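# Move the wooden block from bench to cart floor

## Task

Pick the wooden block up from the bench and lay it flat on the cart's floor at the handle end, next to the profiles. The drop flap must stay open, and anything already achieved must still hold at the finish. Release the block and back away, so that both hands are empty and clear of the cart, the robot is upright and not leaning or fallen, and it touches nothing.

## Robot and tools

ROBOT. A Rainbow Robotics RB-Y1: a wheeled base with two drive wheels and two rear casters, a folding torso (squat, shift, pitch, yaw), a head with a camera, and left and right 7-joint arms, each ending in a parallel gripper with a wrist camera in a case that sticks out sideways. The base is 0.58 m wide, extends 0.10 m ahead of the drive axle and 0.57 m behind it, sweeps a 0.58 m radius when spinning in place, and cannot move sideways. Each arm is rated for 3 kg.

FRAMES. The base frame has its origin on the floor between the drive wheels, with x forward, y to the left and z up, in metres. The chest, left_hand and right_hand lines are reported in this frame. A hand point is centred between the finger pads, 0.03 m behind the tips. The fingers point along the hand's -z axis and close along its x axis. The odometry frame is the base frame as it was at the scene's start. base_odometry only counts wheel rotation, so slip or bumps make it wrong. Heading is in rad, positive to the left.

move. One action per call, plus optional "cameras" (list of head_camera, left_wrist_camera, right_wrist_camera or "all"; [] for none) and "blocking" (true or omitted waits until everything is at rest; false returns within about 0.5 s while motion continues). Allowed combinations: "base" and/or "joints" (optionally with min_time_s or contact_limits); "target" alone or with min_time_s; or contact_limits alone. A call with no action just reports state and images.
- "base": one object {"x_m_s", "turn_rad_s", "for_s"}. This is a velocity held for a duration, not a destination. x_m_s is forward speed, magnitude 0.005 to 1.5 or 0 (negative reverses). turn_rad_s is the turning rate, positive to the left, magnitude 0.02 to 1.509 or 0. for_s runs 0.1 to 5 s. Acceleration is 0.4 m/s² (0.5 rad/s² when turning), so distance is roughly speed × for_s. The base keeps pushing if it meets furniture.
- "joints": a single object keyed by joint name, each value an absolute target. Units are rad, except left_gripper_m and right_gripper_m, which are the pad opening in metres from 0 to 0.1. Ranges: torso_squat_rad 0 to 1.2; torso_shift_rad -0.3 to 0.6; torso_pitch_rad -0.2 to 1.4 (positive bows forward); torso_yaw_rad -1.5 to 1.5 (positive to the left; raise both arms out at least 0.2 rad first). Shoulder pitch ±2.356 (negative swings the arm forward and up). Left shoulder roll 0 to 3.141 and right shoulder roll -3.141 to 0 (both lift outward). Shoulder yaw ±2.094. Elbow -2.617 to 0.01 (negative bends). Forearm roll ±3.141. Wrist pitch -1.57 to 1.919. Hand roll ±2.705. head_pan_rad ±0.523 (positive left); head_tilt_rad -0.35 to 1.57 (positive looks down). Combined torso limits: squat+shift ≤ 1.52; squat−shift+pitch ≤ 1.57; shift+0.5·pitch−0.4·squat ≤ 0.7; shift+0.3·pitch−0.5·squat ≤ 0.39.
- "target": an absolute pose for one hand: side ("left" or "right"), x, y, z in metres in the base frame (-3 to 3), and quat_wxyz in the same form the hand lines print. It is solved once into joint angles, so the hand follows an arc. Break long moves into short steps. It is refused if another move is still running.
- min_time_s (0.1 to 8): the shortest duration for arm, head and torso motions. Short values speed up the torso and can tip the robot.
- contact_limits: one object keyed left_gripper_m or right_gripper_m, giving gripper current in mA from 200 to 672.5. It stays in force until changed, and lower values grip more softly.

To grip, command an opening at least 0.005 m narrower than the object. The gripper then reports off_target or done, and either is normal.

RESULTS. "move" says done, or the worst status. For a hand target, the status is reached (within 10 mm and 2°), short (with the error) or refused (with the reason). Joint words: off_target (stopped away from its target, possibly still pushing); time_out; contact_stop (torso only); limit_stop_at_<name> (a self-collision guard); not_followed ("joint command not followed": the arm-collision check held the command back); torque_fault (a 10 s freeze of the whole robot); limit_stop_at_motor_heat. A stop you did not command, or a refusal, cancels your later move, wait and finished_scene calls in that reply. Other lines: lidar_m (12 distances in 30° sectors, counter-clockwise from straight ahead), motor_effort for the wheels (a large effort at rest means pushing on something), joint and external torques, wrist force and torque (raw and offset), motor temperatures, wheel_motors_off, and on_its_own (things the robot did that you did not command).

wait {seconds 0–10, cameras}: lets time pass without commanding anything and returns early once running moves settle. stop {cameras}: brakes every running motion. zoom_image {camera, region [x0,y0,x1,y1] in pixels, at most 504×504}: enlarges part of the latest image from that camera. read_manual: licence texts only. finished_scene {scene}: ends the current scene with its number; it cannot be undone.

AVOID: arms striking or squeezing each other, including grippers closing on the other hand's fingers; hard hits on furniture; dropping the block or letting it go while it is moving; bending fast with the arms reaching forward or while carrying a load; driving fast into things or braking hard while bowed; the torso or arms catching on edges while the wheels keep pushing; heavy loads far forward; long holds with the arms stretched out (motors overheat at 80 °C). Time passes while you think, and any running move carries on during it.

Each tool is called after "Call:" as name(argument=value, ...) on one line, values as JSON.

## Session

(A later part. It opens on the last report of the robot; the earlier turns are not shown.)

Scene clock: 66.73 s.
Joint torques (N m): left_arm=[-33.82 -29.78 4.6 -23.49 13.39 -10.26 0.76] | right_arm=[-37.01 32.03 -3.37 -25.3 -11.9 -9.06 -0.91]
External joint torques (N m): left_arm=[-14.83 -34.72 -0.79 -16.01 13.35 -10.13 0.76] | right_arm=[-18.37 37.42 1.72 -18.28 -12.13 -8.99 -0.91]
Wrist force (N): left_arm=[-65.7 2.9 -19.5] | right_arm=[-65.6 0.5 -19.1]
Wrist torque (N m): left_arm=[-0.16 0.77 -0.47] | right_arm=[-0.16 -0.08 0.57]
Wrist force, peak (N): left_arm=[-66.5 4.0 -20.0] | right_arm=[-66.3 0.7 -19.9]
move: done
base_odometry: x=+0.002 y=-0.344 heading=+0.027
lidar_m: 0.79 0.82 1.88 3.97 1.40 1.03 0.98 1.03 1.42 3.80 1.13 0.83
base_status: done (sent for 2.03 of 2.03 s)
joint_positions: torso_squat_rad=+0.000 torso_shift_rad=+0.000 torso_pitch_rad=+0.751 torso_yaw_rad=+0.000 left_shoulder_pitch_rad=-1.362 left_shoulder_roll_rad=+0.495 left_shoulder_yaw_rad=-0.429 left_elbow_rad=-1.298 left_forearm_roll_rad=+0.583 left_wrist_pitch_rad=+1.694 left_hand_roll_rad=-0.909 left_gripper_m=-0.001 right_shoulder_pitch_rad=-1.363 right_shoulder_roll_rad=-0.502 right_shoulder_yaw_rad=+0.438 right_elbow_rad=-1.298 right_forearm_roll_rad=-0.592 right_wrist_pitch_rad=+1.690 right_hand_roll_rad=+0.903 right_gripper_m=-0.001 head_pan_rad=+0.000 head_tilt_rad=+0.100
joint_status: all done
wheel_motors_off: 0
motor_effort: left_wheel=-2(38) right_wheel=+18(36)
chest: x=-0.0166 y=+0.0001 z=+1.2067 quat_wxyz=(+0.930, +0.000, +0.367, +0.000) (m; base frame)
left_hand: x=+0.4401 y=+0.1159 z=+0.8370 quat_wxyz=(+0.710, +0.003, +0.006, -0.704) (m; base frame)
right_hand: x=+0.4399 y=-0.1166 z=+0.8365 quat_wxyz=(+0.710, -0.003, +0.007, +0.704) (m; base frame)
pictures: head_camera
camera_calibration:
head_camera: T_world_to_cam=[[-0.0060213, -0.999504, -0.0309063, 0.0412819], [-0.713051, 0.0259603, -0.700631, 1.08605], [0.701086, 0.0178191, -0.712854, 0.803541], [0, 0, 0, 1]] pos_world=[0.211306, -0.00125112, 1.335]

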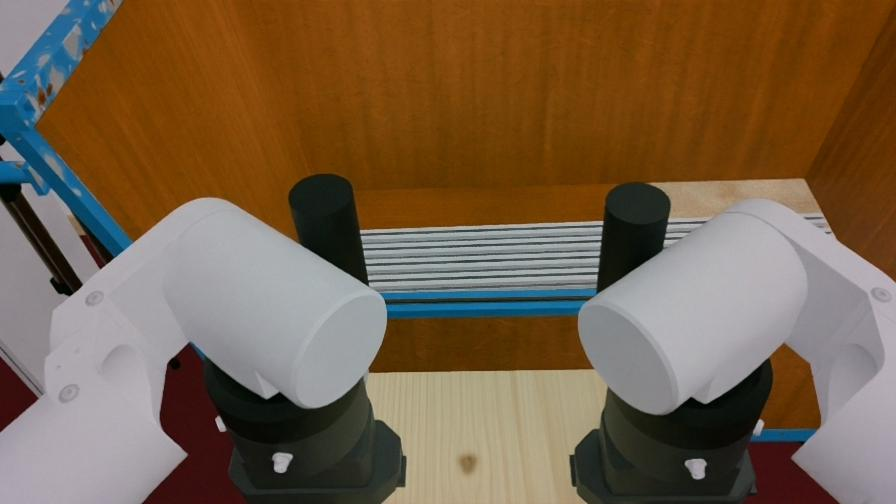

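Call:
move(base={"turn_rad_s":-0.25,"for_s":0.7})

Call:
move(base={"x_m_s":0.3,"for_s":1.9})

Call:
move(base={"turn_rad_s":0.25,"for_s":0.7}, joints={"head_tilt_rad":0.4}, cameras=["all"])

Scene clock: 75.27 s.
Joint torques (N m): left_arm=[-33.79 -29.88 4.61 -23.37 13.53 -10.18 0.72] | right_arm=[-37.11 32.25 -3.67 -25.24 -11.9 -9.24 -0.81]
External joint torques (N m): left_arm=[-14.8 -34.82 -0.79 -15.89 13.49 -10.05 0.72] | right_arm=[-18.47 37.64 1.42 -18.23 -12.13 -9.17 -0.8]
Wrist force (N): left_arm=[-66.1 3.8 -20.1] | right_arm=[-64.9 0.1 -19.9]
Wrist torque (N m): left_arm=[-0.26 0.69 -0.45] | right_arm=[-0.11 -0.04 0.56]
Wrist force, peak (N): left_arm=[-66.5 2.7 -19.8] | right_arm=[-66.4 0.1 -18.9]
move: done
base_odometry: x=+0.002 y=-0.344 heading=-0.147
lidar_m: 0.78 0.79 1.22 3.71 1.74 1.08 0.99 1.01 1.22 2.31 2.72 0.88
base_status: done (sent for 0.7 of 0.7 s)
joint_positions: torso_squat_rad=+0.000 torso_shift_rad=+0.000 torso_pitch_rad=+0.751 torso_yaw_rad=+0.000 left_shoulder_pitch_rad=-1.362 left_shoulder_roll_rad=+0.495 left_shoulder_yaw_rad=-0.429 left_elbow_rad=-1.298 left_forearm_roll_rad=+0.583 left_wrist_pitch_rad=+1.694 left_hand_roll_rad=-0.909 left_gripper_m=-0.001 right_shoulder_pitch_rad=-1.363 right_shoulder_roll_rad=-0.502 right_shoulder_yaw_rad=+0.438 right_elbow_rad=-1.298 right_forearm_roll_rad=-0.592 right_wrist_pitch_rad=+1.690 right_hand_roll_rad=+0.903 right_gripper_m=-0.001 head_pan_rad=+0.000 head_tilt_rad=+0.100
joint_status: not commanded
wheel_motors_off: 0
motor_effort: left_wheel=+2(15) right_wheel=-15(28)
chest: x=-0.0166 y=+0.0001 z=+1.2067 quat_wxyz=(+0.930, +0.000, +0.367, +0.000) (m; base frame)
left_hand: x=+0.4401 y=+0.1158 z=+0.8370 quat_wxyz=(+0.710, +0.003, +0.006, -0.704) (m; base frame)
right_hand: x=+0.4399 y=-0.1166 z=+0.8365 quat_wxyz=(+0.710, -0.003, +0.007, +0.704) (m; base frame)
pictures: none

Scene clock: 78.27 s.
Joint torques (N m): left_arm=[-33.77 -29.83 4.87 -23.5 13.35 -10.13 0.73] | right_arm=[-37.2 32.17 -3.65 -25.31 -11.92 -9.19 -0.95]
External joint torques (N m): left_arm=[-14.77 -34.78 -0.53 -16.02 13.31 -10.01 0.73] | right_arm=[-18.57 37.56 1.43 -18.29 -12.14 -9.12 -0.95]
Wrist force (N): left_arm=[-66.1 4.1 -19.7] | right_arm=[-65.7 0.6 -19.1]
Wrist torque (N m): left_arm=[-0.32 0.68 -0.47] | right_arm=[-0.15 -0.13 0.59]
Wrist force, peak (N): left_arm=[-66.4 4.0 -19.1] | right_arm=[-66.5 0.7 -18.8]
move: done
base_odometry: x=+0.566 y=-0.427 heading=-0.146
lidar_m: 0.22 0.23 0.27 0.56 2.74 1.71 1.56 1.56 1.91 3.64 0.40 0.26
base_status: done (sent for 1.9 of 1.9 s)
joint_positions: torso_squat_rad=+0.000 torso_shift_rad=+0.000 torso_pitch_rad=+0.751 torso_yaw_rad=+0.000 left_shoulder_pitch_rad=-1.362 left_shoulder_roll_rad=+0.495 left_shoulder_yaw_rad=-0.429 left_elbow_rad=-1.298 left_forearm_roll_rad=+0.583 left_wrist_pitch_rad=+1.694 left_hand_roll_rad=-0.909 left_gripper_m=-0.001 right_shoulder_pitch_rad=-1.363 right_shoulder_roll_rad=-0.502 right_shoulder_yaw_rad=+0.438 right_elbow_rad=-1.297 right_forearm_roll_rad=-0.592 right_wrist_pitch_rad=+1.690 right_hand_roll_rad=+0.903 right_gripper_m=-0.001 head_pan_rad=+0.000 head_tilt_rad=+0.100
joint_status: not commanded
wheel_motors_off: 0
motor_effort: left_wheel=+16(50) right_wheel=-16(32)
chest: x=-0.0166 y=+0.0001 z=+1.2067 quat_wxyz=(+0.930, +0.000, +0.367, +0.000) (m; base frame)
left_hand: x=+0.4401 y=+0.1158 z=+0.8370 quat_wxyz=(+0.710, +0.003, +0.006, -0.704) (m; base frame)
right_hand: x=+0.4398 y=-0.1166 z=+0.8365 quat_wxyz=(+0.710, -0.003, +0.007, +0.704) (m; base frame)
pictures: none

Scene clock: 79.80 s.
Joint torques (N m): left_arm=[-33.67 -29.67 4.89 -23.45 13.45 -10.31 0.71] | right_arm=[-37.32 32.24 -3.22 -25.51 -11.94 -9.15 -0.75]
External joint torques (N m): left_arm=[-14.67 -34.62 -0.5 -15.97 13.41 -10.19 0.71] | right_arm=[-18.69 37.63 1.86 -18.49 -12.17 -9.08 -0.75]
Wrist force (N): left_arm=[-65.4 4.3 -19.4] | right_arm=[-65.5 0.4 -19.0]
Wrist torque (N m): left_arm=[-0.35 0.79 -0.41] | right_arm=[-0.13 -0.05 0.57]
Wrist force, peak (N): left_arm=[-66.4 3.5 -19.7] | right_arm=[-66.4 0.5 -19.3]
move: done
base_odometry: x=+0.566 y=-0.427 heading=+0.028
lidar_m: 0.22 0.23 0.33 1.75 2.21 1.61 1.54 1.62 2.19 4.12 0.33 0.24
base_status: done (sent for 0.7 of 0.7 s)
joint_positions: torso_squat_rad=+0.000 torso_shift_rad=+0.000 torso_pitch_rad=+0.751 torso_yaw_rad=+0.000 left_shoulder_pitch_rad=-1.362 left_shoulder_roll_rad=+0.495 left_shoulder_yaw_rad=-0.429 left_elbow_rad=-1.298 left_forearm_roll_rad=+0.583 left_wrist_pitch_rad=+1.694 left_hand_roll_rad=-0.909 left_gripper_m=-0.001 right_shoulder_pitch_rad=-1.363 right_shoulder_roll_rad=-0.502 right_shoulder_yaw_rad=+0.438 right_elbow_rad=-1.297 right_forearm_roll_rad=-0.592 right_wrist_pitch_rad=+1.690 right_hand_roll_rad=+0.903 right_gripper_m=-0.001 head_pan_rad=+0.000 head_tilt_rad=+0.400
joint_status: all done
wheel_motors_off: 0
motor_effort: left_wheel=-15(36) right_wheel=-1(27)
chest: x=-0.0166 y=+0.0001 z=+1.2067 quat_wxyz=(+0.930, +0.000, +0.367, +0.000) (m; base frame)
left_hand: x=+0.4401 y=+0.1158 z=+0.8370 quat_wxyz=(+0.710, +0.003, +0.006, -0.704) (m; base frame)
right_hand: x=+0.4398 y=-0.1166 z=+0.8365 quat_wxyz=(+0.710, -0.003, +0.007, +0.704) (m; base frame)
pictures: head_camera, left_wrist_camera, right_wrist_camera
camera_calibration:
head_camera: T_world_to_cam=[[-0.0148848, -0.999504, -0.02775, 0.0382626], [-0.888236, 0.0259617, -0.458653, 0.786041], [0.459146, 0.0178216, -0.888182, 1.07105], [0, 0, 0, 1]] pos_world=[0.206992, -0.00125113, 1.31287]
left_wrist_camera: T_world_to_cam=[[0.0345013, -0.999175, -0.0214402, 0.117985], [-0.885745, -0.0405068, 0.462401, 0.0365454], [-0.462888, 0.0030371, -0.886411, 1.01785], [0, 0, 0, 1]] pos_world=[0.499449, 0.116277, 0.887863]
right_wrist_camera: T_world_to_cam=[[0.0196746, -0.999724, -0.0128446, -0.115753], [-0.858996, -0.0234762, 0.511443, -0.0256359], [-0.511604, 0.000970983, -0.859221, 1.01608], [0, 0, 0, 1]] pos_world=[0.500089, -0.117309, 0.884666]

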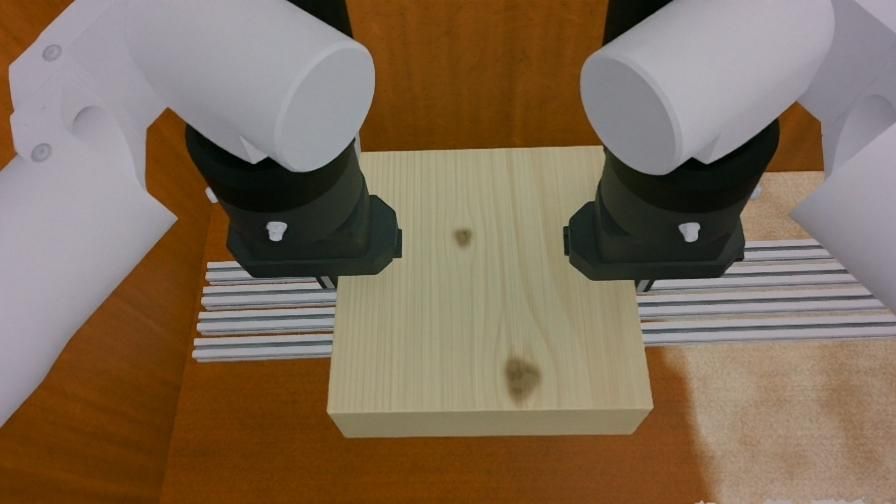

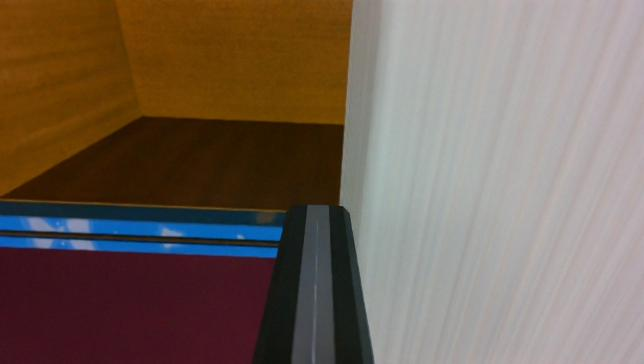

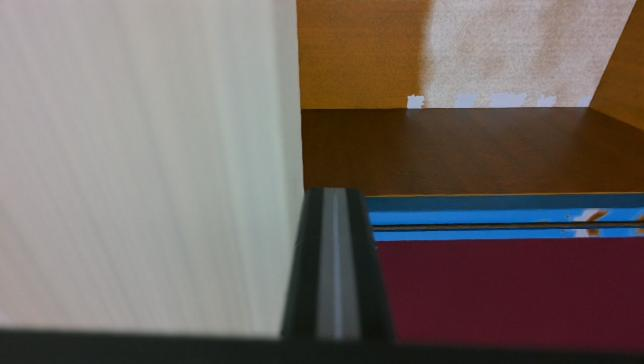

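Call:
move(base={"x_m_s":-0.1,"for_s":0.133})

Call:
move(joints={"torso_squat_rad":0.8}, min_time_s=2.7, cameras=["all"])

Scene clock: 85.77 s.
Joint torques (N m): left_arm=[-34.21 -29.83 4.82 -23.55 13.33 -10.22 0.72] | right_arm=[-37.42 32.02 -3.91 -25.46 -11.83 -9.32 -0.79]
External joint torques (N m): left_arm=[-15.21 -34.78 -0.58 -16.07 13.29 -10.09 0.72] | right_arm=[-18.79 37.41 1.17 -18.45 -12.06 -9.26 -0.79]
Wrist force (N): left_arm=[-65.0 3.6 -19.1] | right_arm=[-65.6 0.9 -19.3]
Wrist torque (N m): left_arm=[-0.27 0.82 -0.43] | right_arm=[-0.19 -0.09 0.56]
Wrist force, peak (N): left_arm=[-66.2 4.1 -19.7] | right_arm=[-66.1 0.8 -19.7]
move: done
base_odometry: x=+0.559 y=-0.427 heading=+0.028
lidar_m: 0.23 0.24 0.33 1.76 2.20 1.60 1.52 1.63 2.19 4.14 0.34 0.24
base_status: done (sent for 0.13 of 0.13 s)
joint_positions: torso_squat_rad=+0.000 torso_shift_rad=+0.000 torso_pitch_rad=+0.751 torso_yaw_rad=+0.000 left_shoulder_pitch_rad=-1.362 left_shoulder_roll_rad=+0.495 left_shoulder_yaw_rad=-0.429 left_elbow_rad=-1.298 left_forearm_roll_rad=+0.583 left_wrist_pitch_rad=+1.694 left_hand_roll_rad=-0.909 left_gripper_m=-0.001 right_shoulder_pitch_rad=-1.363 right_shoulder_roll_rad=-0.502 right_shoulder_yaw_rad=+0.438 right_elbow_rad=-1.297 right_forearm_roll_rad=-0.592 right_wrist_pitch_rad=+1.690 right_hand_roll_rad=+0.903 right_gripper_m=-0.001 head_pan_rad=+0.000 head_tilt_rad=+0.400
joint_status: not commanded
wheel_motors_off: 0
motor_effort: left_wheel=-12(40) right_wheel=+0(20)
chest: x=-0.0166 y=+0.0001 z=+1.2067 quat_wxyz=(+0.930, +0.000, +0.367, +0.000) (m; base frame)
left_hand: x=+0.4400 y=+0.1159 z=+0.8370 quat_wxyz=(+0.710, +0.003, +0.006, -0.704) (m; base frame)
right_hand: x=+0.4398 y=-0.1166 z=+0.8364 quat_wxyz=(+0.710, -0.003, +0.007, +0.704) (m; base frame)
pictures: none

Scene clock: 88.80 s.
Joint torques (N m): left_arm=[-34.51 -29.44 5.02 -23.57 13.34 -10.25 0.64] | right_arm=[-37.56 32.15 -4.06 -25.44 -11.88 -9.15 -0.89]
External joint torques (N m): left_arm=[-15.52 -34.39 -0.38 -16.09 13.31 -10.13 0.64] | right_arm=[-18.93 37.54 1.02 -18.43 -12.11 -9.09 -0.89]
Wrist force (N): left_arm=[-65.7 3.6 -19.1] | right_arm=[-65.2 0.4 -18.6]
Wrist torque (N m): left_arm=[-0.20 0.71 -0.45] | right_arm=[-0.19 -0.02 0.58]
Wrist force, peak (N): left_arm=[-66.5 3.8 -19.2] | right_arm=[-66.1 0.6 -18.4]
move: done
base_odometry: x=+0.559 y=-0.427 heading=+0.028
lidar_m: 0.21 0.24 0.34 1.76 2.20 1.60 1.52 1.61 2.19 4.14 0.33 0.24
base_status: not commanded
joint_positions: torso_squat_rad=+0.800 torso_shift_rad=+0.000 torso_pitch_rad=+0.751 torso_yaw_rad=+0.000 left_shoulder_pitch_rad=-1.362 left_shoulder_roll_rad=+0.495 left_shoulder_yaw_rad=-0.429 left_elbow_rad=-1.298 left_forearm_roll_rad=+0.583 left_wrist_pitch_rad=+1.694 left_hand_roll_rad=-0.909 left_gripper_m=-0.001 right_shoulder_pitch_rad=-1.363 right_shoulder_roll_rad=-0.502 right_shoulder_yaw_rad=+0.438 right_elbow_rad=-1.297 right_forearm_roll_rad=-0.592 right_wrist_pitch_rad=+1.690 right_hand_roll_rad=+0.903 right_gripper_m=-0.001 head_pan_rad=+0.000 head_tilt_rad=+0.400
joint_status: all done
wheel_motors_off: 0
motor_effort: left_wheel=-13(14) right_wheel=-2(3)
chest: x=-0.0167 y=+0.0001 z=+0.9944 quat_wxyz=(+0.930, +0.000, +0.367, +0.000) (m; base frame)
left_hand: x=+0.4400 y=+0.1158 z=+0.6247 quat_wxyz=(+0.710, +0.003, +0.006, -0.704) (m; base frame)
right_hand: x=+0.4397 y=-0.1166 z=+0.6242 quat_wxyz=(+0.710, -0.003, +0.007, +0.704) (m; base frame)
pictures: head_camera, left_wrist_camera, right_wrist_camera
camera_calibration:
head_camera: T_world_to_cam=[[-0.0148858, -0.999504, -0.0277513, 0.0323714], [-0.888195, 0.0259648, -0.458733, 0.688659], [0.459226, 0.01782, -0.888141, 0.88247], [0, 0, 0, 1]] pos_world=[0.206892, -0.00125111, 1.10057]
left_wrist_camera: T_world_to_cam=[[0.0344981, -0.999175, -0.0214448, 0.113345], [-0.885682, -0.0405064, 0.462521, 0.13442], [-0.463008, 0.00303715, -0.886349, 0.829588], [0, 0, 0, 1]] pos_world=[0.499249, 0.116177, 0.675563]
right_wrist_camera: T_world_to_cam=[[0.0197223, -0.999724, -0.0127626, -0.118556], [-0.858881, -0.0234754, 0.511637, 0.0826344], [-0.511795, 0.000870881, -0.859107, 0.833491], [0, 0, 0, 1]] pos_world=[0.499888, -0.117309, 0.672266]

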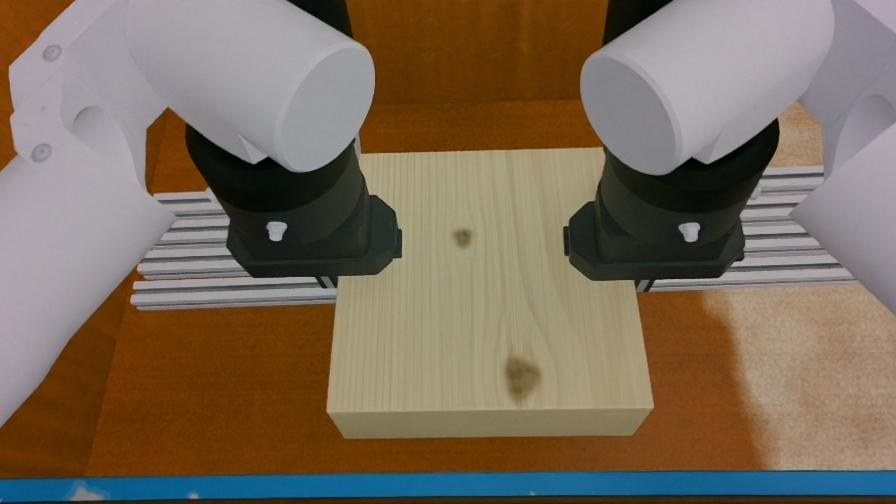

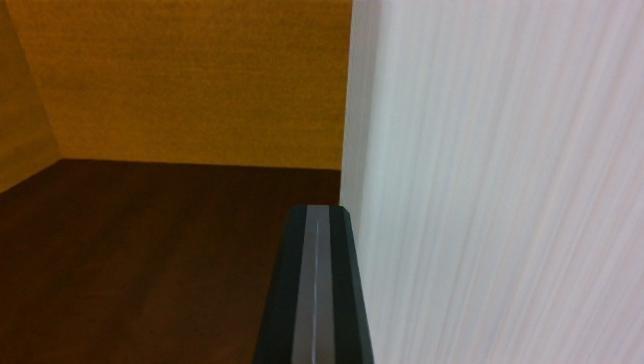

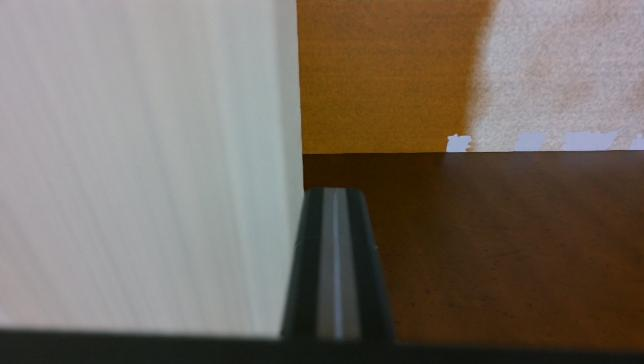

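Call:
move(joints={"torso_squat_rad":0.82,"torso_shift_rad":0.12,"left_shoulder_pitch_rad":-1.162,"left_shoulder_roll_rad":0.453,"left_shoulder_yaw_rad":-0.508,"left_elbow_rad":-1.329,"left_forearm_roll_rad":0.494,"left_wrist_pitch_rad":1.506,"left_hand_roll_rad":-0.868,"right_shoulder_pitch_rad":-1.164,"right_shoulder_roll_rad":-0.459,"right_shoulder_yaw_rad":0.517,"right_elbow_rad":-1.329,"right_forearm_roll_rad":-0.503,"right_wrist_pitch_rad":1.503,"right_hand_roll_rad":0.862}, min_time_s=1.5, cameras=["head_camera"])

Call:
move(joints={"torso_squat_rad":0.85,"torso_shift_rad":0.25,"left_shoulder_pitch_rad":-1.010,"left_shoulder_roll_rad":0.416,"left_shoulder_yaw_rad":-0.582,"left_elbow_rad":-1.302,"left_forearm_roll_rad":0.404,"left_wrist_pitch_rad":1.334,"left_hand_roll_rad":-0.826,"right_shoulder_pitch_rad":-1.014,"right_shoulder_roll_rad":-0.422,"right_shoulder_yaw_rad":0.592,"right_elbow_rad":-1.301,"right_forearm_roll_rad":-0.412,"right_wrist_pitch_rad":1.331,"right_hand_roll_rad":0.820}, min_time_s=1.5, cameras=["head_camera","left_wrist_camera"])

Scene clock: 93.77 s.
Joint torques (N m): left_arm=[-27.68 -27.18 2.39 -24.2 11.04 -8.91 0.67] | right_arm=[-29.23 28.66 -1.42 -25.61 -9.65 -8.07 -0.74]
External joint torques (N m): left_arm=[-12.05 -30.64 -2.33 -16.51 11.01 -8.79 0.67] | right_arm=[-13.95 32.65 3.07 -18.44 -9.89 -8 -0.74]
Wrist force (N): left_arm=[-55.0 3.6 -19.3] | right_arm=[-55.7 0.7 -18.3]
Wrist torque (N m): left_arm=[-0.16 0.81 -0.47] | right_arm=[-0.22 -0.02 0.45]
Wrist force, peak (N): left_arm=[-80.2 4.1 -20.3] | right_arm=[-80.3 -0.1 -19.5]
move: done
base_odometry: x=+0.559 y=-0.427 heading=+0.028
lidar_m: 0.23 0.24 0.34 1.77 2.20 1.60 1.53 1.60 2.18 4.15 0.34 0.24
base_status: not commanded
joint_positions: torso_squat_rad=+0.820 torso_shift_rad=+0.120 torso_pitch_rad=+0.751 torso_yaw_rad=+0.000 left_shoulder_pitch_rad=-1.159 left_shoulder_roll_rad=+0.460 left_shoulder_yaw_rad=-0.507 left_elbow_rad=-1.325 left_forearm_roll_rad=+0.491 left_wrist_pitch_rad=+1.508 left_hand_roll_rad=-0.868 left_gripper_m=-0.001 right_shoulder_pitch_rad=-1.160 right_shoulder_roll_rad=-0.467 right_shoulder_yaw_rad=+0.516 right_elbow_rad=-1.324 right_forearm_roll_rad=-0.501 right_wrist_pitch_rad=+1.505 right_hand_roll_rad=+0.862 right_gripper_m=-0.001 head_pan_rad=+0.000 head_tilt_rad=+0.400
joint_status: all done
wheel_motors_off: 0
motor_effort: left_wheel=-13(14) right_wheel=+3(3)
chest: x=+0.0405 y=+0.0001 z=+0.9808 quat_wxyz=(+0.930, +0.000, +0.367, +0.000) (m; base frame)
left_hand: x=+0.4398 y=+0.1160 z=+0.5280 quat_wxyz=(+0.709, +0.004, +0.006, -0.705) (m; base frame)
right_hand: x=+0.4390 y=-0.1167 z=+0.5274 quat_wxyz=(+0.709, -0.003, +0.007, +0.705) (m; base frame)
pictures: head_camera
camera_calibration:
head_camera: T_world_to_cam=[[-0.0148848, -0.999504, -0.02775, 0.0328438], [-0.888236, 0.0259617, -0.458653, 0.73315], [0.459146, 0.0178216, -0.888182, 0.84419], [0, 0, 0, 1]] pos_world=[0.264092, -0.00125113, 1.08697]

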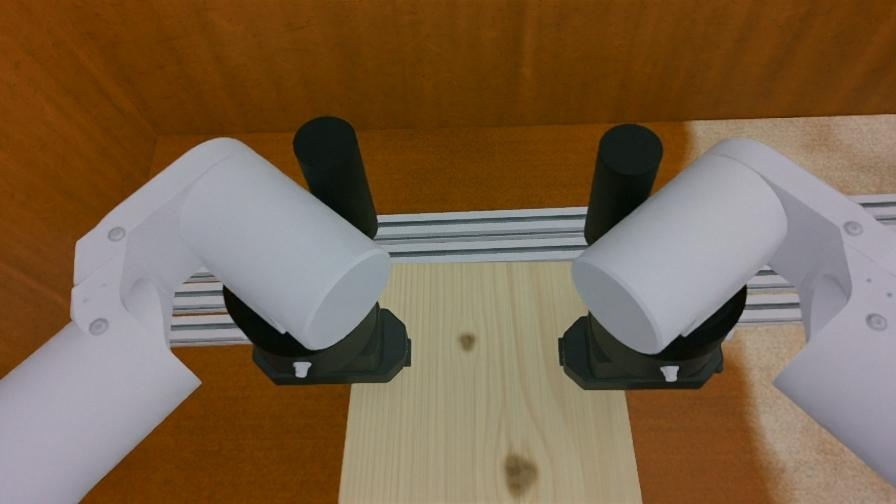

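Scene clock: 95.57 s.
Joint torques (N m): left_arm=[-23.82 -27.58 0.08 -23.47 9.25 -8.86 0.61] | right_arm=[-24.61 30.11 0.27 -24.93 -8.13 -7.72 -0.41]
External joint torques (N m): left_arm=[-11.29 -29.67 -3.7 -15.87 9.21 -8.74 0.61] | right_arm=[-12.36 32.79 3.92 -17.86 -8.36 -7.65 -0.41]
Wrist force (N): left_arm=[-48.8 2.0 -19.9] | right_arm=[-49.4 0.7 -18.3]
Wrist torque (N m): left_arm=[-0.06 0.77 -0.42] | right_arm=[-0.19 0.07 0.23]
Wrist force, peak (N): left_arm=[-61.9 3.8 -19.9] | right_arm=[-62.2 0.7 -18.8]
move: done
base_odometry: x=+0.559 y=-0.427 heading=+0.028
lidar_m: 0.22 0.24 0.35 1.75 2.20 1.60 1.53 1.62 2.19 4.13 0.34 0.25
base_status: not commanded
joint_positions: torso_squat_rad=+0.850 torso_shift_rad=+0.250 torso_pitch_rad=+0.751 torso_yaw_rad=+0.000 left_shoulder_pitch_rad=-1.007 left_shoulder_roll_rad=+0.423 left_shoulder_yaw_rad=-0.581 left_elbow_rad=-1.298 left_forearm_roll_rad=+0.402 left_wrist_pitch_rad=+1.336 left_hand_roll_rad=-0.826 left_gripper_m=-0.001 right_shoulder_pitch_rad=-1.011 right_shoulder_roll_rad=-0.430 right_shoulder_yaw_rad=+0.591 right_elbow_rad=-1.297 right_forearm_roll_rad=-0.410 right_wrist_pitch_rad=+1.333 right_hand_roll_rad=+0.820 right_gripper_m=+0.000 head_pan_rad=+0.000 head_tilt_rad=+0.400
joint_status: all done
wheel_motors_off: 0
motor_effort: left_wheel=-12(14) right_wheel=+1(3)
chest: x=+0.0976 y=+0.0001 z=+0.9543 quat_wxyz=(+0.930, +0.000, +0.367, +0.000) (m; base frame)
left_hand: x=+0.4393 y=+0.1159 z=+0.4379 quat_wxyz=(+0.709, +0.003, +0.006, -0.706) (m; base frame)
right_hand: x=+0.4392 y=-0.1168 z=+0.4376 quat_wxyz=(+0.709, -0.003, +0.007, +0.706) (m; base frame)
pictures: head_camera, left_wrist_camera
camera_calibration:
head_camera: T_world_to_cam=[[-0.0148821, -0.999504, -0.0277495, 0.0329597], [-0.888195, 0.0259607, -0.458733, 0.771831], [0.459226, 0.0178201, -0.888141, 0.794455], [0, 0, 0, 1]] pos_world=[0.321192, -0.00125113, 1.06057]
left_wrist_camera: T_world_to_cam=[[0.0313334, -0.999279, -0.0214247, 0.110847], [-0.886073, -0.0376893, 0.46201, 0.220316], [-0.462485, 0.0045075, -0.886616, 0.663394], [0, 0, 0, 1]] pos_world=[0.498552, 0.116081, 0.488762]

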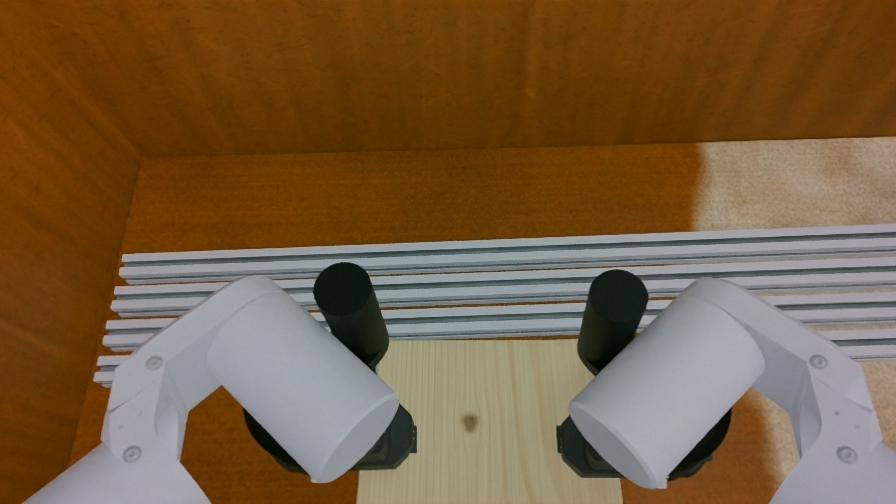

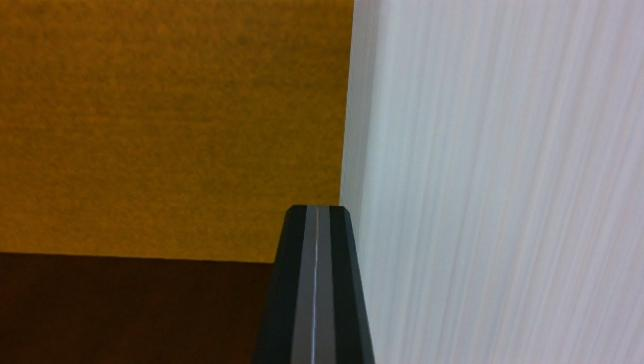

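Call:
move(joints={"torso_squat_rad":0.88,"torso_shift_rad":0.38,"left_shoulder_pitch_rad":-0.918,"left_shoulder_roll_rad":0.355,"left_shoulder_yaw_rad":-0.648,"left_elbow_rad":-1.176,"left_forearm_roll_rad":0.319,"left_wrist_pitch_rad":1.142,"left_hand_roll_rad":-0.793,"right_shoulder_pitch_rad":-0.921,"right_shoulder_roll_rad":-0.360,"right_shoulder_yaw_rad":0.657,"right_elbow_rad":-1.176,"right_forearm_roll_rad":-0.326,"right_wrist_pitch_rad":1.139,"right_hand_roll_rad":0.786}, min_time_s=1.5, cameras=["head_camera","left_wrist_camera"])

Scene clock: 99.40 s.
Joint torques (N m): left_arm=[-19.19 -38.39 -4.71 -23.4 10.17 -13.71 0.85] | right_arm=[-17.42 41.69 5.62 -23.44 -8.92 -11.55 0.1]
External joint torques (N m): left_arm=[-9.04 -39.2 -7.43 -16.29 10.14 -13.59 0.85] | right_arm=[-7.5 43.1 8.26 -16.84 -9.14 -11.48 0.1]
Wrist force (N): left_arm=[-68.4 -4.2 19.3] | right_arm=[-66.4 4.8 21.6]
Wrist torque (N m): left_arm=[-0.50 0.50 -0.64] | right_arm=[-0.16 -0.29 -0.43]
Wrist force, peak (N): left_arm=[-70.6 -5.3 27.9] | right_arm=[-68.2 5.6 26.4]
move: done
base_odometry: x=+0.559 y=-0.427 heading=+0.028
lidar_m: 0.22 0.24 0.34 1.76 2.22 1.59 1.53 1.61 2.19 4.16 0.35 0.24
base_status: not commanded
joint_positions: torso_squat_rad=+0.880 torso_shift_rad=+0.379 torso_pitch_rad=+0.748 torso_yaw_rad=+0.000 left_shoulder_pitch_rad=-0.916 left_shoulder_roll_rad=+0.365 left_shoulder_yaw_rad=-0.646 left_elbow_rad=-1.172 left_forearm_roll_rad=+0.316 left_wrist_pitch_rad=+1.145 left_hand_roll_rad=-0.793 left_gripper_m=-0.001 right_shoulder_pitch_rad=-0.919 right_shoulder_roll_rad=-0.371 right_shoulder_yaw_rad=+0.655 right_elbow_rad=-1.172 right_forearm_roll_rad=-0.324 right_wrist_pitch_rad=+1.142 right_hand_roll_rad=+0.786 right_gripper_m=-0.001 head_pan_rad=+0.000 head_tilt_rad=+0.400
joint_status: all done
wheel_motors_off: 0
motor_effort: left_wheel=-9(16) right_wheel=+4(7)
chest: x=+0.1476 y=+0.0001 z=+0.9215 quat_wxyz=(+0.931, +0.000, +0.365, +0.000) (m; base frame)
left_hand: x=+0.4397 y=+0.1143 z=+0.3499 quat_wxyz=(+0.708, +0.005, +0.005, -0.707) (m; base frame)
right_hand: x=+0.4402 y=-0.1149 z=+0.3498 quat_wxyz=(+0.708, -0.005, +0.004, +0.706) (m; base frame)
pictures: head_camera, left_wrist_camera
camera_calibration:
head_camera: T_world_to_cam=[[-0.0148524, -0.999506, -0.0277001, 0.032744], [-0.886959, 0.0259593, -0.461118, 0.803191], [0.46161, 0.0177202, -0.886906, 0.740872], [0, 0, 0, 1]] pos_world=[0.37089, -0.00125088, 1.02836]
left_wrist_camera: T_world_to_cam=[[0.0284822, -0.999349, -0.022139, 0.108877], [-0.887783, -0.0354685, 0.458893, 0.262979], [-0.45938, 0.00658438, -0.888216, 0.584461], [0, 0, 0, 1]] pos_world=[0.498857, 0.114285, 0.400859]

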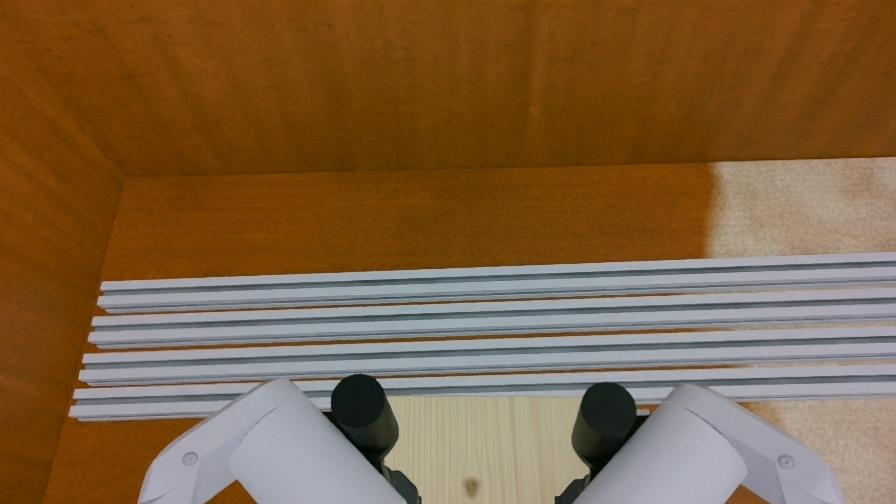

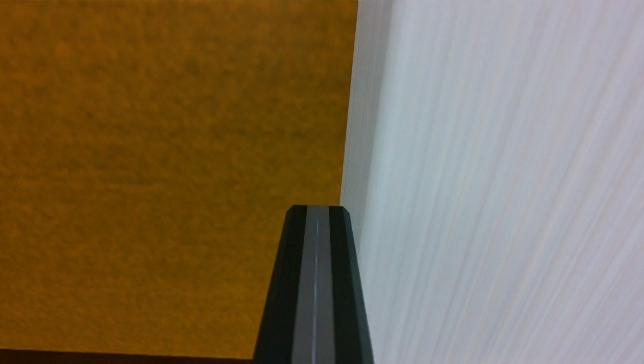

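Call:
move(joints={"torso_squat_rad":0.8,"head_tilt_rad":0.75}, min_time_s=1, cameras=["all"])

Call:
zoom_image(camera="head_camera", region=[200, 150, 700, 430])

Scene clock: 109.43 s.
Joint torques (N m): left_arm=[-24.67 -35.38 -1.37 -28.26 9.78 -11.52 0.85] | right_arm=[-22.66 39.83 3.94 -28.73 -8.87 -9.33 0.1]
External joint torques (N m): left_arm=[-14.63 -36.15 -4.05 -21.17 9.75 -11.41 0.85] | right_arm=[-12.84 41.21 6.54 -22.15 -9.08 -9.27 0.1]
Wrist force (N): left_arm=[-57.4 -0.8 -20.5] | right_arm=[-57.3 -1.6 -18.7]
Wrist torque (N m): left_arm=[-0.32 0.79 -0.52] | right_arm=[0.13 0.10 -0.27]
Wrist force, peak (N): left_arm=[-69.4 -4.3 20.8] | right_arm=[-67.1 5.0 23.3]
move: done
base_odometry: x=+0.559 y=-0.427 heading=+0.028
lidar_m: 0.21 0.24 0.34 1.76 2.23 1.60 1.53 1.60 2.19 4.13 0.35 0.24
base_status: not commanded
joint_positions: torso_squat_rad=+0.800 torso_shift_rad=+0.380 torso_pitch_rad=+0.751 torso_yaw_rad=+0.000 left_shoulder_pitch_rad=-0.914 left_shoulder_roll_rad=+0.364 left_shoulder_yaw_rad=-0.647 left_elbow_rad=-1.171 left_forearm_roll_rad=+0.317 left_wrist_pitch_rad=+1.145 left_hand_roll_rad=-0.793 left_gripper_m=-0.001 right_shoulder_pitch_rad=-0.918 right_shoulder_roll_rad=-0.370 right_shoulder_yaw_rad=+0.655 right_elbow_rad=-1.170 right_forearm_roll_rad=-0.324 right_wrist_pitch_rad=+1.141 right_hand_roll_rad=+0.786 right_gripper_m=-0.001 head_pan_rad=+0.000 head_tilt_rad=+0.750
joint_status: all done
wheel_motors_off: 0
motor_effort: left_wheel=-12(12) right_wheel=+8(8)
chest: x=+0.1642 y=+0.0001 z=+0.9596 quat_wxyz=(+0.930, +0.000, +0.367, +0.000) (m; base frame)
left_hand: x=+0.4535 y=+0.1144 z=+0.3865 quat_wxyz=(+0.708, +0.003, +0.007, -0.707) (m; base frame)
right_hand: x=+0.4541 y=-0.1152 z=+0.3865 quat_wxyz=(+0.708, -0.004, +0.006, +0.706) (m; base frame)
pictures: head_camera, left_wrist_camera, right_wrist_camera
camera_calibration:
head_camera: T_world_to_cam=[[-0.0236015, -0.999503, -0.02088, 0.0293749], [-0.991621, 0.0260585, -0.126526, 0.503768], [0.127007, 0.0177188, -0.991744, 0.986713], [0, 0, 0, 1]] pos_world=[0.37492, -0.00125058, 1.04292]
left_wrist_camera: T_world_to_cam=[[0.0282365, -0.999347, -0.0225385, 0.109685], [-0.885602, -0.0354668, 0.463088, 0.25575], [-0.463585, 0.00688419, -0.886026, 0.624392], [0, 0, 0, 1]] pos_world=[0.512854, 0.114385, 0.437265]
right_wrist_camera: T_world_to_cam=[[0.0254469, -0.999598, -0.0124651, -0.123228], [-0.859502, -0.0282446, 0.510351, 0.216955], [-0.510498, -0.00227313, -0.859876, 0.636054], [0, 0, 0, 1]] pos_world=[0.514313, -0.115605, 0.434668]

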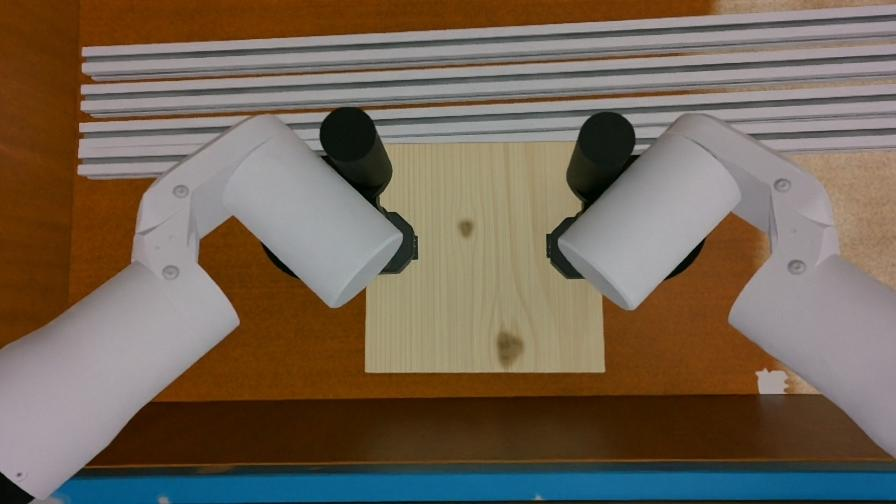

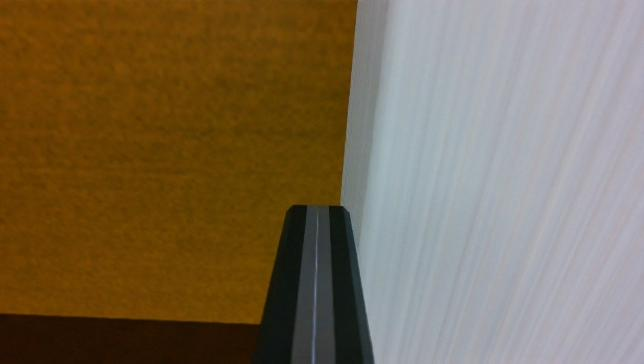

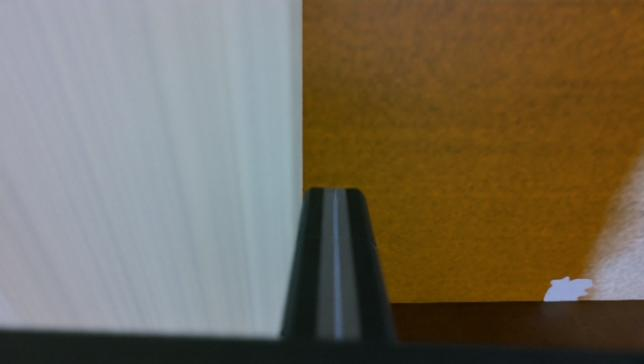

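Scaled by 1.008 from the camera's 896x504 image, which has a finer 1280x720 frame.

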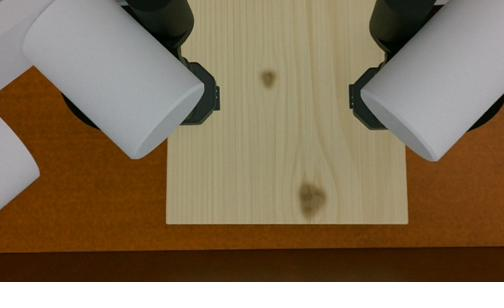

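Call:
move(joints={"torso_squat_rad":0.871}, min_time_s=2)

Scene clock: 114.87 s.
Joint torques (N m): left_arm=[-24.98 -35.49 -1.59 -28.06 9.77 -11.23 0.73] | right_arm=[-22.74 40.31 3.78 -28.86 -8.9 -9.23 0.12]
External joint torques (N m): left_arm=[-14.93 -36.26 -4.27 -20.97 9.74 -11.11 0.73] | right_arm=[-12.92 41.69 6.39 -22.29 -9.11 -9.16 0.12]
Wrist force (N): left_arm=[-58.2 1.4 -20.1] | right_arm=[-57.4 -1.1 -16.4]
Wrist torque (N m): left_arm=[-0.25 0.70 -0.50] | right_arm=[-0.13 0.13 -0.40]
Wrist force, peak (N): left_arm=[-58.8 -1.0 -21.3] | right_arm=[-58.1 -1.4 -18.5]
move: done
base_odometry: x=+0.559 y=-0.427 heading=+0.028
lidar_m: 0.23 0.24 0.34 1.76 2.20 1.61 1.53 1.61 2.19 4.14 0.34 0.24
base_status: not commanded
joint_positions: torso_squat_rad=+0.871 torso_shift_rad=+0.380 torso_pitch_rad=+0.751 torso_yaw_rad=+0.000 left_shoulder_pitch_rad=-0.914 left_shoulder_roll_rad=+0.364 left_shoulder_yaw_rad=-0.647 left_elbow_rad=-1.171 left_forearm_roll_rad=+0.317 left_wrist_pitch_rad=+1.145 left_hand_roll_rad=-0.793 left_gripper_m=-0.001 right_shoulder_pitch_rad=-0.918 right_shoulder_roll_rad=-0.370 right_shoulder_yaw_rad=+0.655 right_elbow_rad=-1.170 right_forearm_roll_rad=-0.324 right_wrist_pitch_rad=+1.141 right_hand_roll_rad=+0.786 right_gripper_m=-0.001 head_pan_rad=+0.000 head_tilt_rad=+0.750
joint_status: all done
wheel_motors_off: 0
motor_effort: left_wheel=-11(12) right_wheel=+4(7)
chest: x=+0.1504 y=+0.0001 z=+0.9255 quat_wxyz=(+0.930, +0.000, +0.367, +0.000) (m; base frame)
left_hand: x=+0.4399 y=+0.1143 z=+0.3525 quat_wxyz=(+0.708, +0.003, +0.006, -0.707) (m; base frame)
right_hand: x=+0.4405 y=-0.1153 z=+0.3524 quat_wxyz=(+0.708, -0.004, +0.006, +0.706) (m; base frame)
pictures: none

Call:
move(joints={"torso_squat_rad":0.877}, min_time_s=1)

Scene clock: 117.47 s.
Joint torques (N m): left_arm=[-23.22 -35.87 -1.59 -27.29 10.09 -11.92 0.79] | right_arm=[-20.72 40.25 3.42 -25.24 -8.89 -11.29 0.15]
External joint torques (N m): left_arm=[-13.11 -36.66 -4.29 -20.2 10.06 -11.79 0.79] | right_arm=[-10.84 41.64 6.05 -18.65 -9.11 -11.22 0.15]
Wrist force (N): left_arm=[-63.2 -1.0 -1.2] | right_arm=[-67.1 5.3 21.0]
Wrist torque (N m): left_arm=[-0.35 0.70 -0.58] | right_arm=[-0.17 -0.25 -0.38]
Wrist force, peak (N): left_arm=[-63.9 -1.2 -2.0] | right_arm=[-67.2 5.1 21.7]
move: done
base_odometry: x=+0.559 y=-0.427 heading=+0.028
lidar_m: 0.22 0.25 0.33 1.75 2.22 1.59 1.53 1.62 2.18 4.16 0.34 0.25
base_status: not commanded
joint_positions: torso_squat_rad=+0.877 torso_shift_rad=+0.379 torso_pitch_rad=+0.749 torso_yaw_rad=+0.000 left_shoulder_pitch_rad=-0.915 left_shoulder_roll_rad=+0.364 left_shoulder_yaw_rad=-0.647 left_elbow_rad=-1.171 left_forearm_roll_rad=+0.316 left_wrist_pitch_rad=+1.145 left_hand_roll_rad=-0.793 left_gripper_m=-0.001 right_shoulder_pitch_rad=-0.918 right_shoulder_roll_rad=-0.370 right_shoulder_yaw_rad=+0.655 right_elbow_rad=-1.171 right_forearm_roll_rad=-0.324 right_wrist_pitch_rad=+1.142 right_hand_roll_rad=+0.786 right_gripper_m=-0.001 head_pan_rad=+0.000 head_tilt_rad=+0.750
joint_status: all done
wheel_motors_off: 0
motor_effort: left_wheel=-11(12) right_wheel=+5(7)
chest: x=+0.1484 y=+0.0001 z=+0.9229 quat_wxyz=(+0.931, +0.000, +0.366, +0.000) (m; base frame)
left_hand: x=+0.4393 y=+0.1143 z=+0.3506 quat_wxyz=(+0.708, +0.004, +0.006, -0.707) (m; base frame)
right_hand: x=+0.4399 y=-0.1150 z=+0.3507 quat_wxyz=(+0.708, -0.004, +0.005, +0.706) (m; base frame)
pictures: none

Call:
move(joints={"left_shoulder_pitch_rad":-0.904,"left_shoulder_roll_rad":0.378,"left_shoulder_yaw_rad":-0.642,"left_elbow_rad":-1.195,"left_forearm_roll_rad":0.333,"left_wrist_pitch_rad":1.1395,"left_hand_roll_rad":-0.808,"right_shoulder_pitch_rad":-0.907,"right_shoulder_roll_rad":-0.383,"right_shoulder_yaw_rad":0.651,"right_elbow_rad":-1.195,"right_forearm_roll_rad":-0.340,"right_wrist_pitch_rad":1.1365,"right_hand_roll_rad":0.801}, min_time_s=1)

Call:
move(joints={"left_shoulder_pitch_rad":-0.868,"left_shoulder_roll_rad":0.439,"left_shoulder_yaw_rad":-0.627,"left_elbow_rad":-1.244,"left_forearm_roll_rad":0.369,"left_wrist_pitch_rad":1.133,"left_hand_roll_rad":-0.846,"right_shoulder_pitch_rad":-0.890,"right_shoulder_roll_rad":-0.414,"right_shoulder_yaw_rad":0.644,"right_elbow_rad":-1.219,"right_forearm_roll_rad":-0.358,"right_wrist_pitch_rad":1.1335,"right_hand_roll_rad":0.820}, min_time_s=1, cameras=["all"])

Scene clock: 121.90 s.
Joint torques (N m): left_arm=[-16.8 -14.94 3.53 -18.75 4.82 -5.42 -0.17] | right_arm=[-12.52 14.78 -1.4 -16.72 -4.65 -3.8 0.53]
External joint torques (N m): left_arm=[-6.9 -16.04 0.75 -11.65 4.78 -5.29 -0.16] | right_arm=[-2.84 16.46 1.31 -10.13 -4.85 -3.72 0.53]
Wrist force (N): left_arm=[-24.9 0.1 -20.6] | right_arm=[-25.6 -2.5 -9.3]
Wrist torque (N m): left_arm=[-0.17 0.72 -0.06] | right_arm=[-0.07 0.10 -0.45]
Wrist force, peak (N): left_arm=[-64.3 -1.7 -0.6] | right_arm=[-67.8 5.4 21.5]
move: done
base_odometry: x=+0.559 y=-0.427 heading=+0.028
lidar_m: 0.22 0.24 0.35 1.77 2.22 1.60 1.53 1.61 2.18 4.14 0.34 0.24
base_status: not commanded
joint_positions: torso_squat_rad=+0.877 torso_shift_rad=+0.380 torso_pitch_rad=+0.750 torso_yaw_rad=+0.000 left_shoulder_pitch_rad=-0.902 left_shoulder_roll_rad=+0.382 left_shoulder_yaw_rad=-0.642 left_elbow_rad=-1.192 left_forearm_roll_rad=+0.332 left_wrist_pitch_rad=+1.141 left_hand_roll_rad=-0.808 left_gripper_m=+0.000 right_shoulder_pitch_rad=-0.906 right_shoulder_roll_rad=-0.387 right_shoulder_yaw_rad=+0.651 right_elbow_rad=-1.192 right_forearm_roll_rad=-0.339 right_wrist_pitch_rad=+1.137 right_hand_roll_rad=+0.801 right_gripper_m=+0.000 head_pan_rad=+0.000 head_tilt_rad=+0.750
joint_status: all done
wheel_motors_off: 0
motor_effort: left_wheel=-12(12) right_wheel=+5(6)
chest: x=+0.1490 y=+0.0001 z=+0.9225 quat_wxyz=(+0.930, +0.000, +0.366, +0.000) (m; base frame)
left_hand: x=+0.4385 y=+0.1187 z=+0.3508 quat_wxyz=(+0.706, +0.000, +0.003, -0.708) (m; base frame)
right_hand: x=+0.4393 y=-0.1187 z=+0.3510 quat_wxyz=(+0.706, +0.000, +0.002, +0.708) (m; base frame)
pictures: none

Scene clock: 123.20 s.
Joint torques (N m): left_arm=[-8.29 1.97 4.95 -7.47 0.23 -0.75 -0.41] | right_arm=[-8.16 -3.58 -4.93 -7.67 -0.08 -0.24 0.12]
External joint torques (N m): left_arm=[1.13 -0.26 1.84 -0.45 0.17 -0.61 -0.41] | right_arm=[1.3 -1.4 -2.07 -1.09 -0.27 -0.15 0.12]
Wrist force (N): left_arm=[1.8 0.4 -8.0] | right_arm=[-0.1 1.1 -4.8]
Wrist torque (N m): left_arm=[-0.21 0.31 0.17] | right_arm=[-0.11 0.10 -0.23]
Wrist force, peak (N): left_arm=[-24.7 0.5 -19.6] | right_arm=[-26.2 -3.3 -8.1]
move: done
base_odometry: x=+0.559 y=-0.427 heading=+0.028
lidar_m: 0.23 0.24 0.34 1.76 2.20 1.59 1.53 1.60 2.19 4.16 0.34 0.25
base_status: not commanded
joint_positions: torso_squat_rad=+0.877 torso_shift_rad=+0.380 torso_pitch_rad=+0.750 torso_yaw_rad=+0.000 left_shoulder_pitch_rad=-0.868 left_shoulder_roll_rad=+0.439 left_shoulder_yaw_rad=-0.627 left_elbow_rad=-1.244 left_forearm_roll_rad=+0.369 left_wrist_pitch_rad=+1.133 left_hand_roll_rad=-0.846 left_gripper_m=+0.000 right_shoulder_pitch_rad=-0.890 right_shoulder_roll_rad=-0.414 right_shoulder_yaw_rad=+0.644 right_elbow_rad=-1.219 right_forearm_roll_rad=-0.358 right_wrist_pitch_rad=+1.134 right_hand_roll_rad=+0.820 right_gripper_m=+0.000 head_pan_rad=+0.000 head_tilt_rad=+0.750
joint_status: all done
wheel_motors_off: 0
motor_effort: left_wheel=-12(12) right_wheel=+5(7)
chest: x=+0.1490 y=+0.0001 z=+0.9226 quat_wxyz=(+0.930, +0.000, +0.366, +0.000) (m; base frame)
left_hand: x=+0.4379 y=+0.1395 z=+0.3529 quat_wxyz=(+0.702, -0.003, +0.000, -0.712) (m; base frame)
right_hand: x=+0.4388 y=-0.1272 z=+0.3523 quat_wxyz=(+0.704, +0.003, -0.001, +0.710) (m; base frame)
pictures: head_camera, left_wrist_camera, right_wrist_camera
camera_calibration:
head_camera: T_world_to_cam=[[-0.0235894, -0.999503, -0.0208955, 0.0282568], [-0.991544, 0.0260593, -0.127129, 0.484603], [0.12761, 0.0177199, -0.991666, 0.951752], [0, 0, 0, 1]] pos_world=[0.359719, -0.00125058, 1.00602]
left_wrist_camera: T_world_to_cam=[[0.0134291, -0.999902, -0.00402086, 0.134525], [-0.886544, -0.0137662, 0.46244, 0.255974], [-0.46245, -0.00264547, -0.886642, 0.588263], [0, 0, 0, 1]] pos_world=[0.497168, 0.139592, 0.403747]
right_wrist_camera: T_world_to_cam=[[0.0370771, -0.998829, -0.0310767, -0.133513], [-0.859566, -0.0477377, 0.50879, 0.218932], [-0.509678, 0.00784798, -0.86033, 0.599826], [0, 0, 0, 1]] pos_world=[0.498855, -0.127613, 0.400509]

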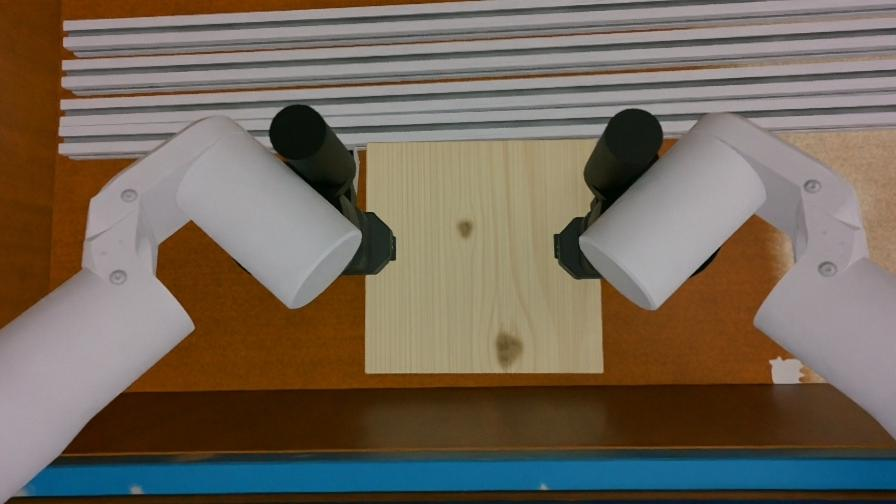

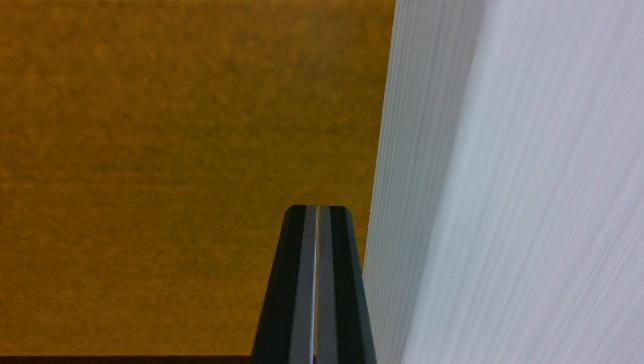

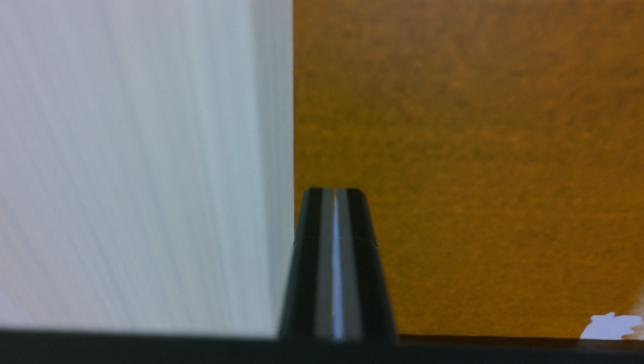

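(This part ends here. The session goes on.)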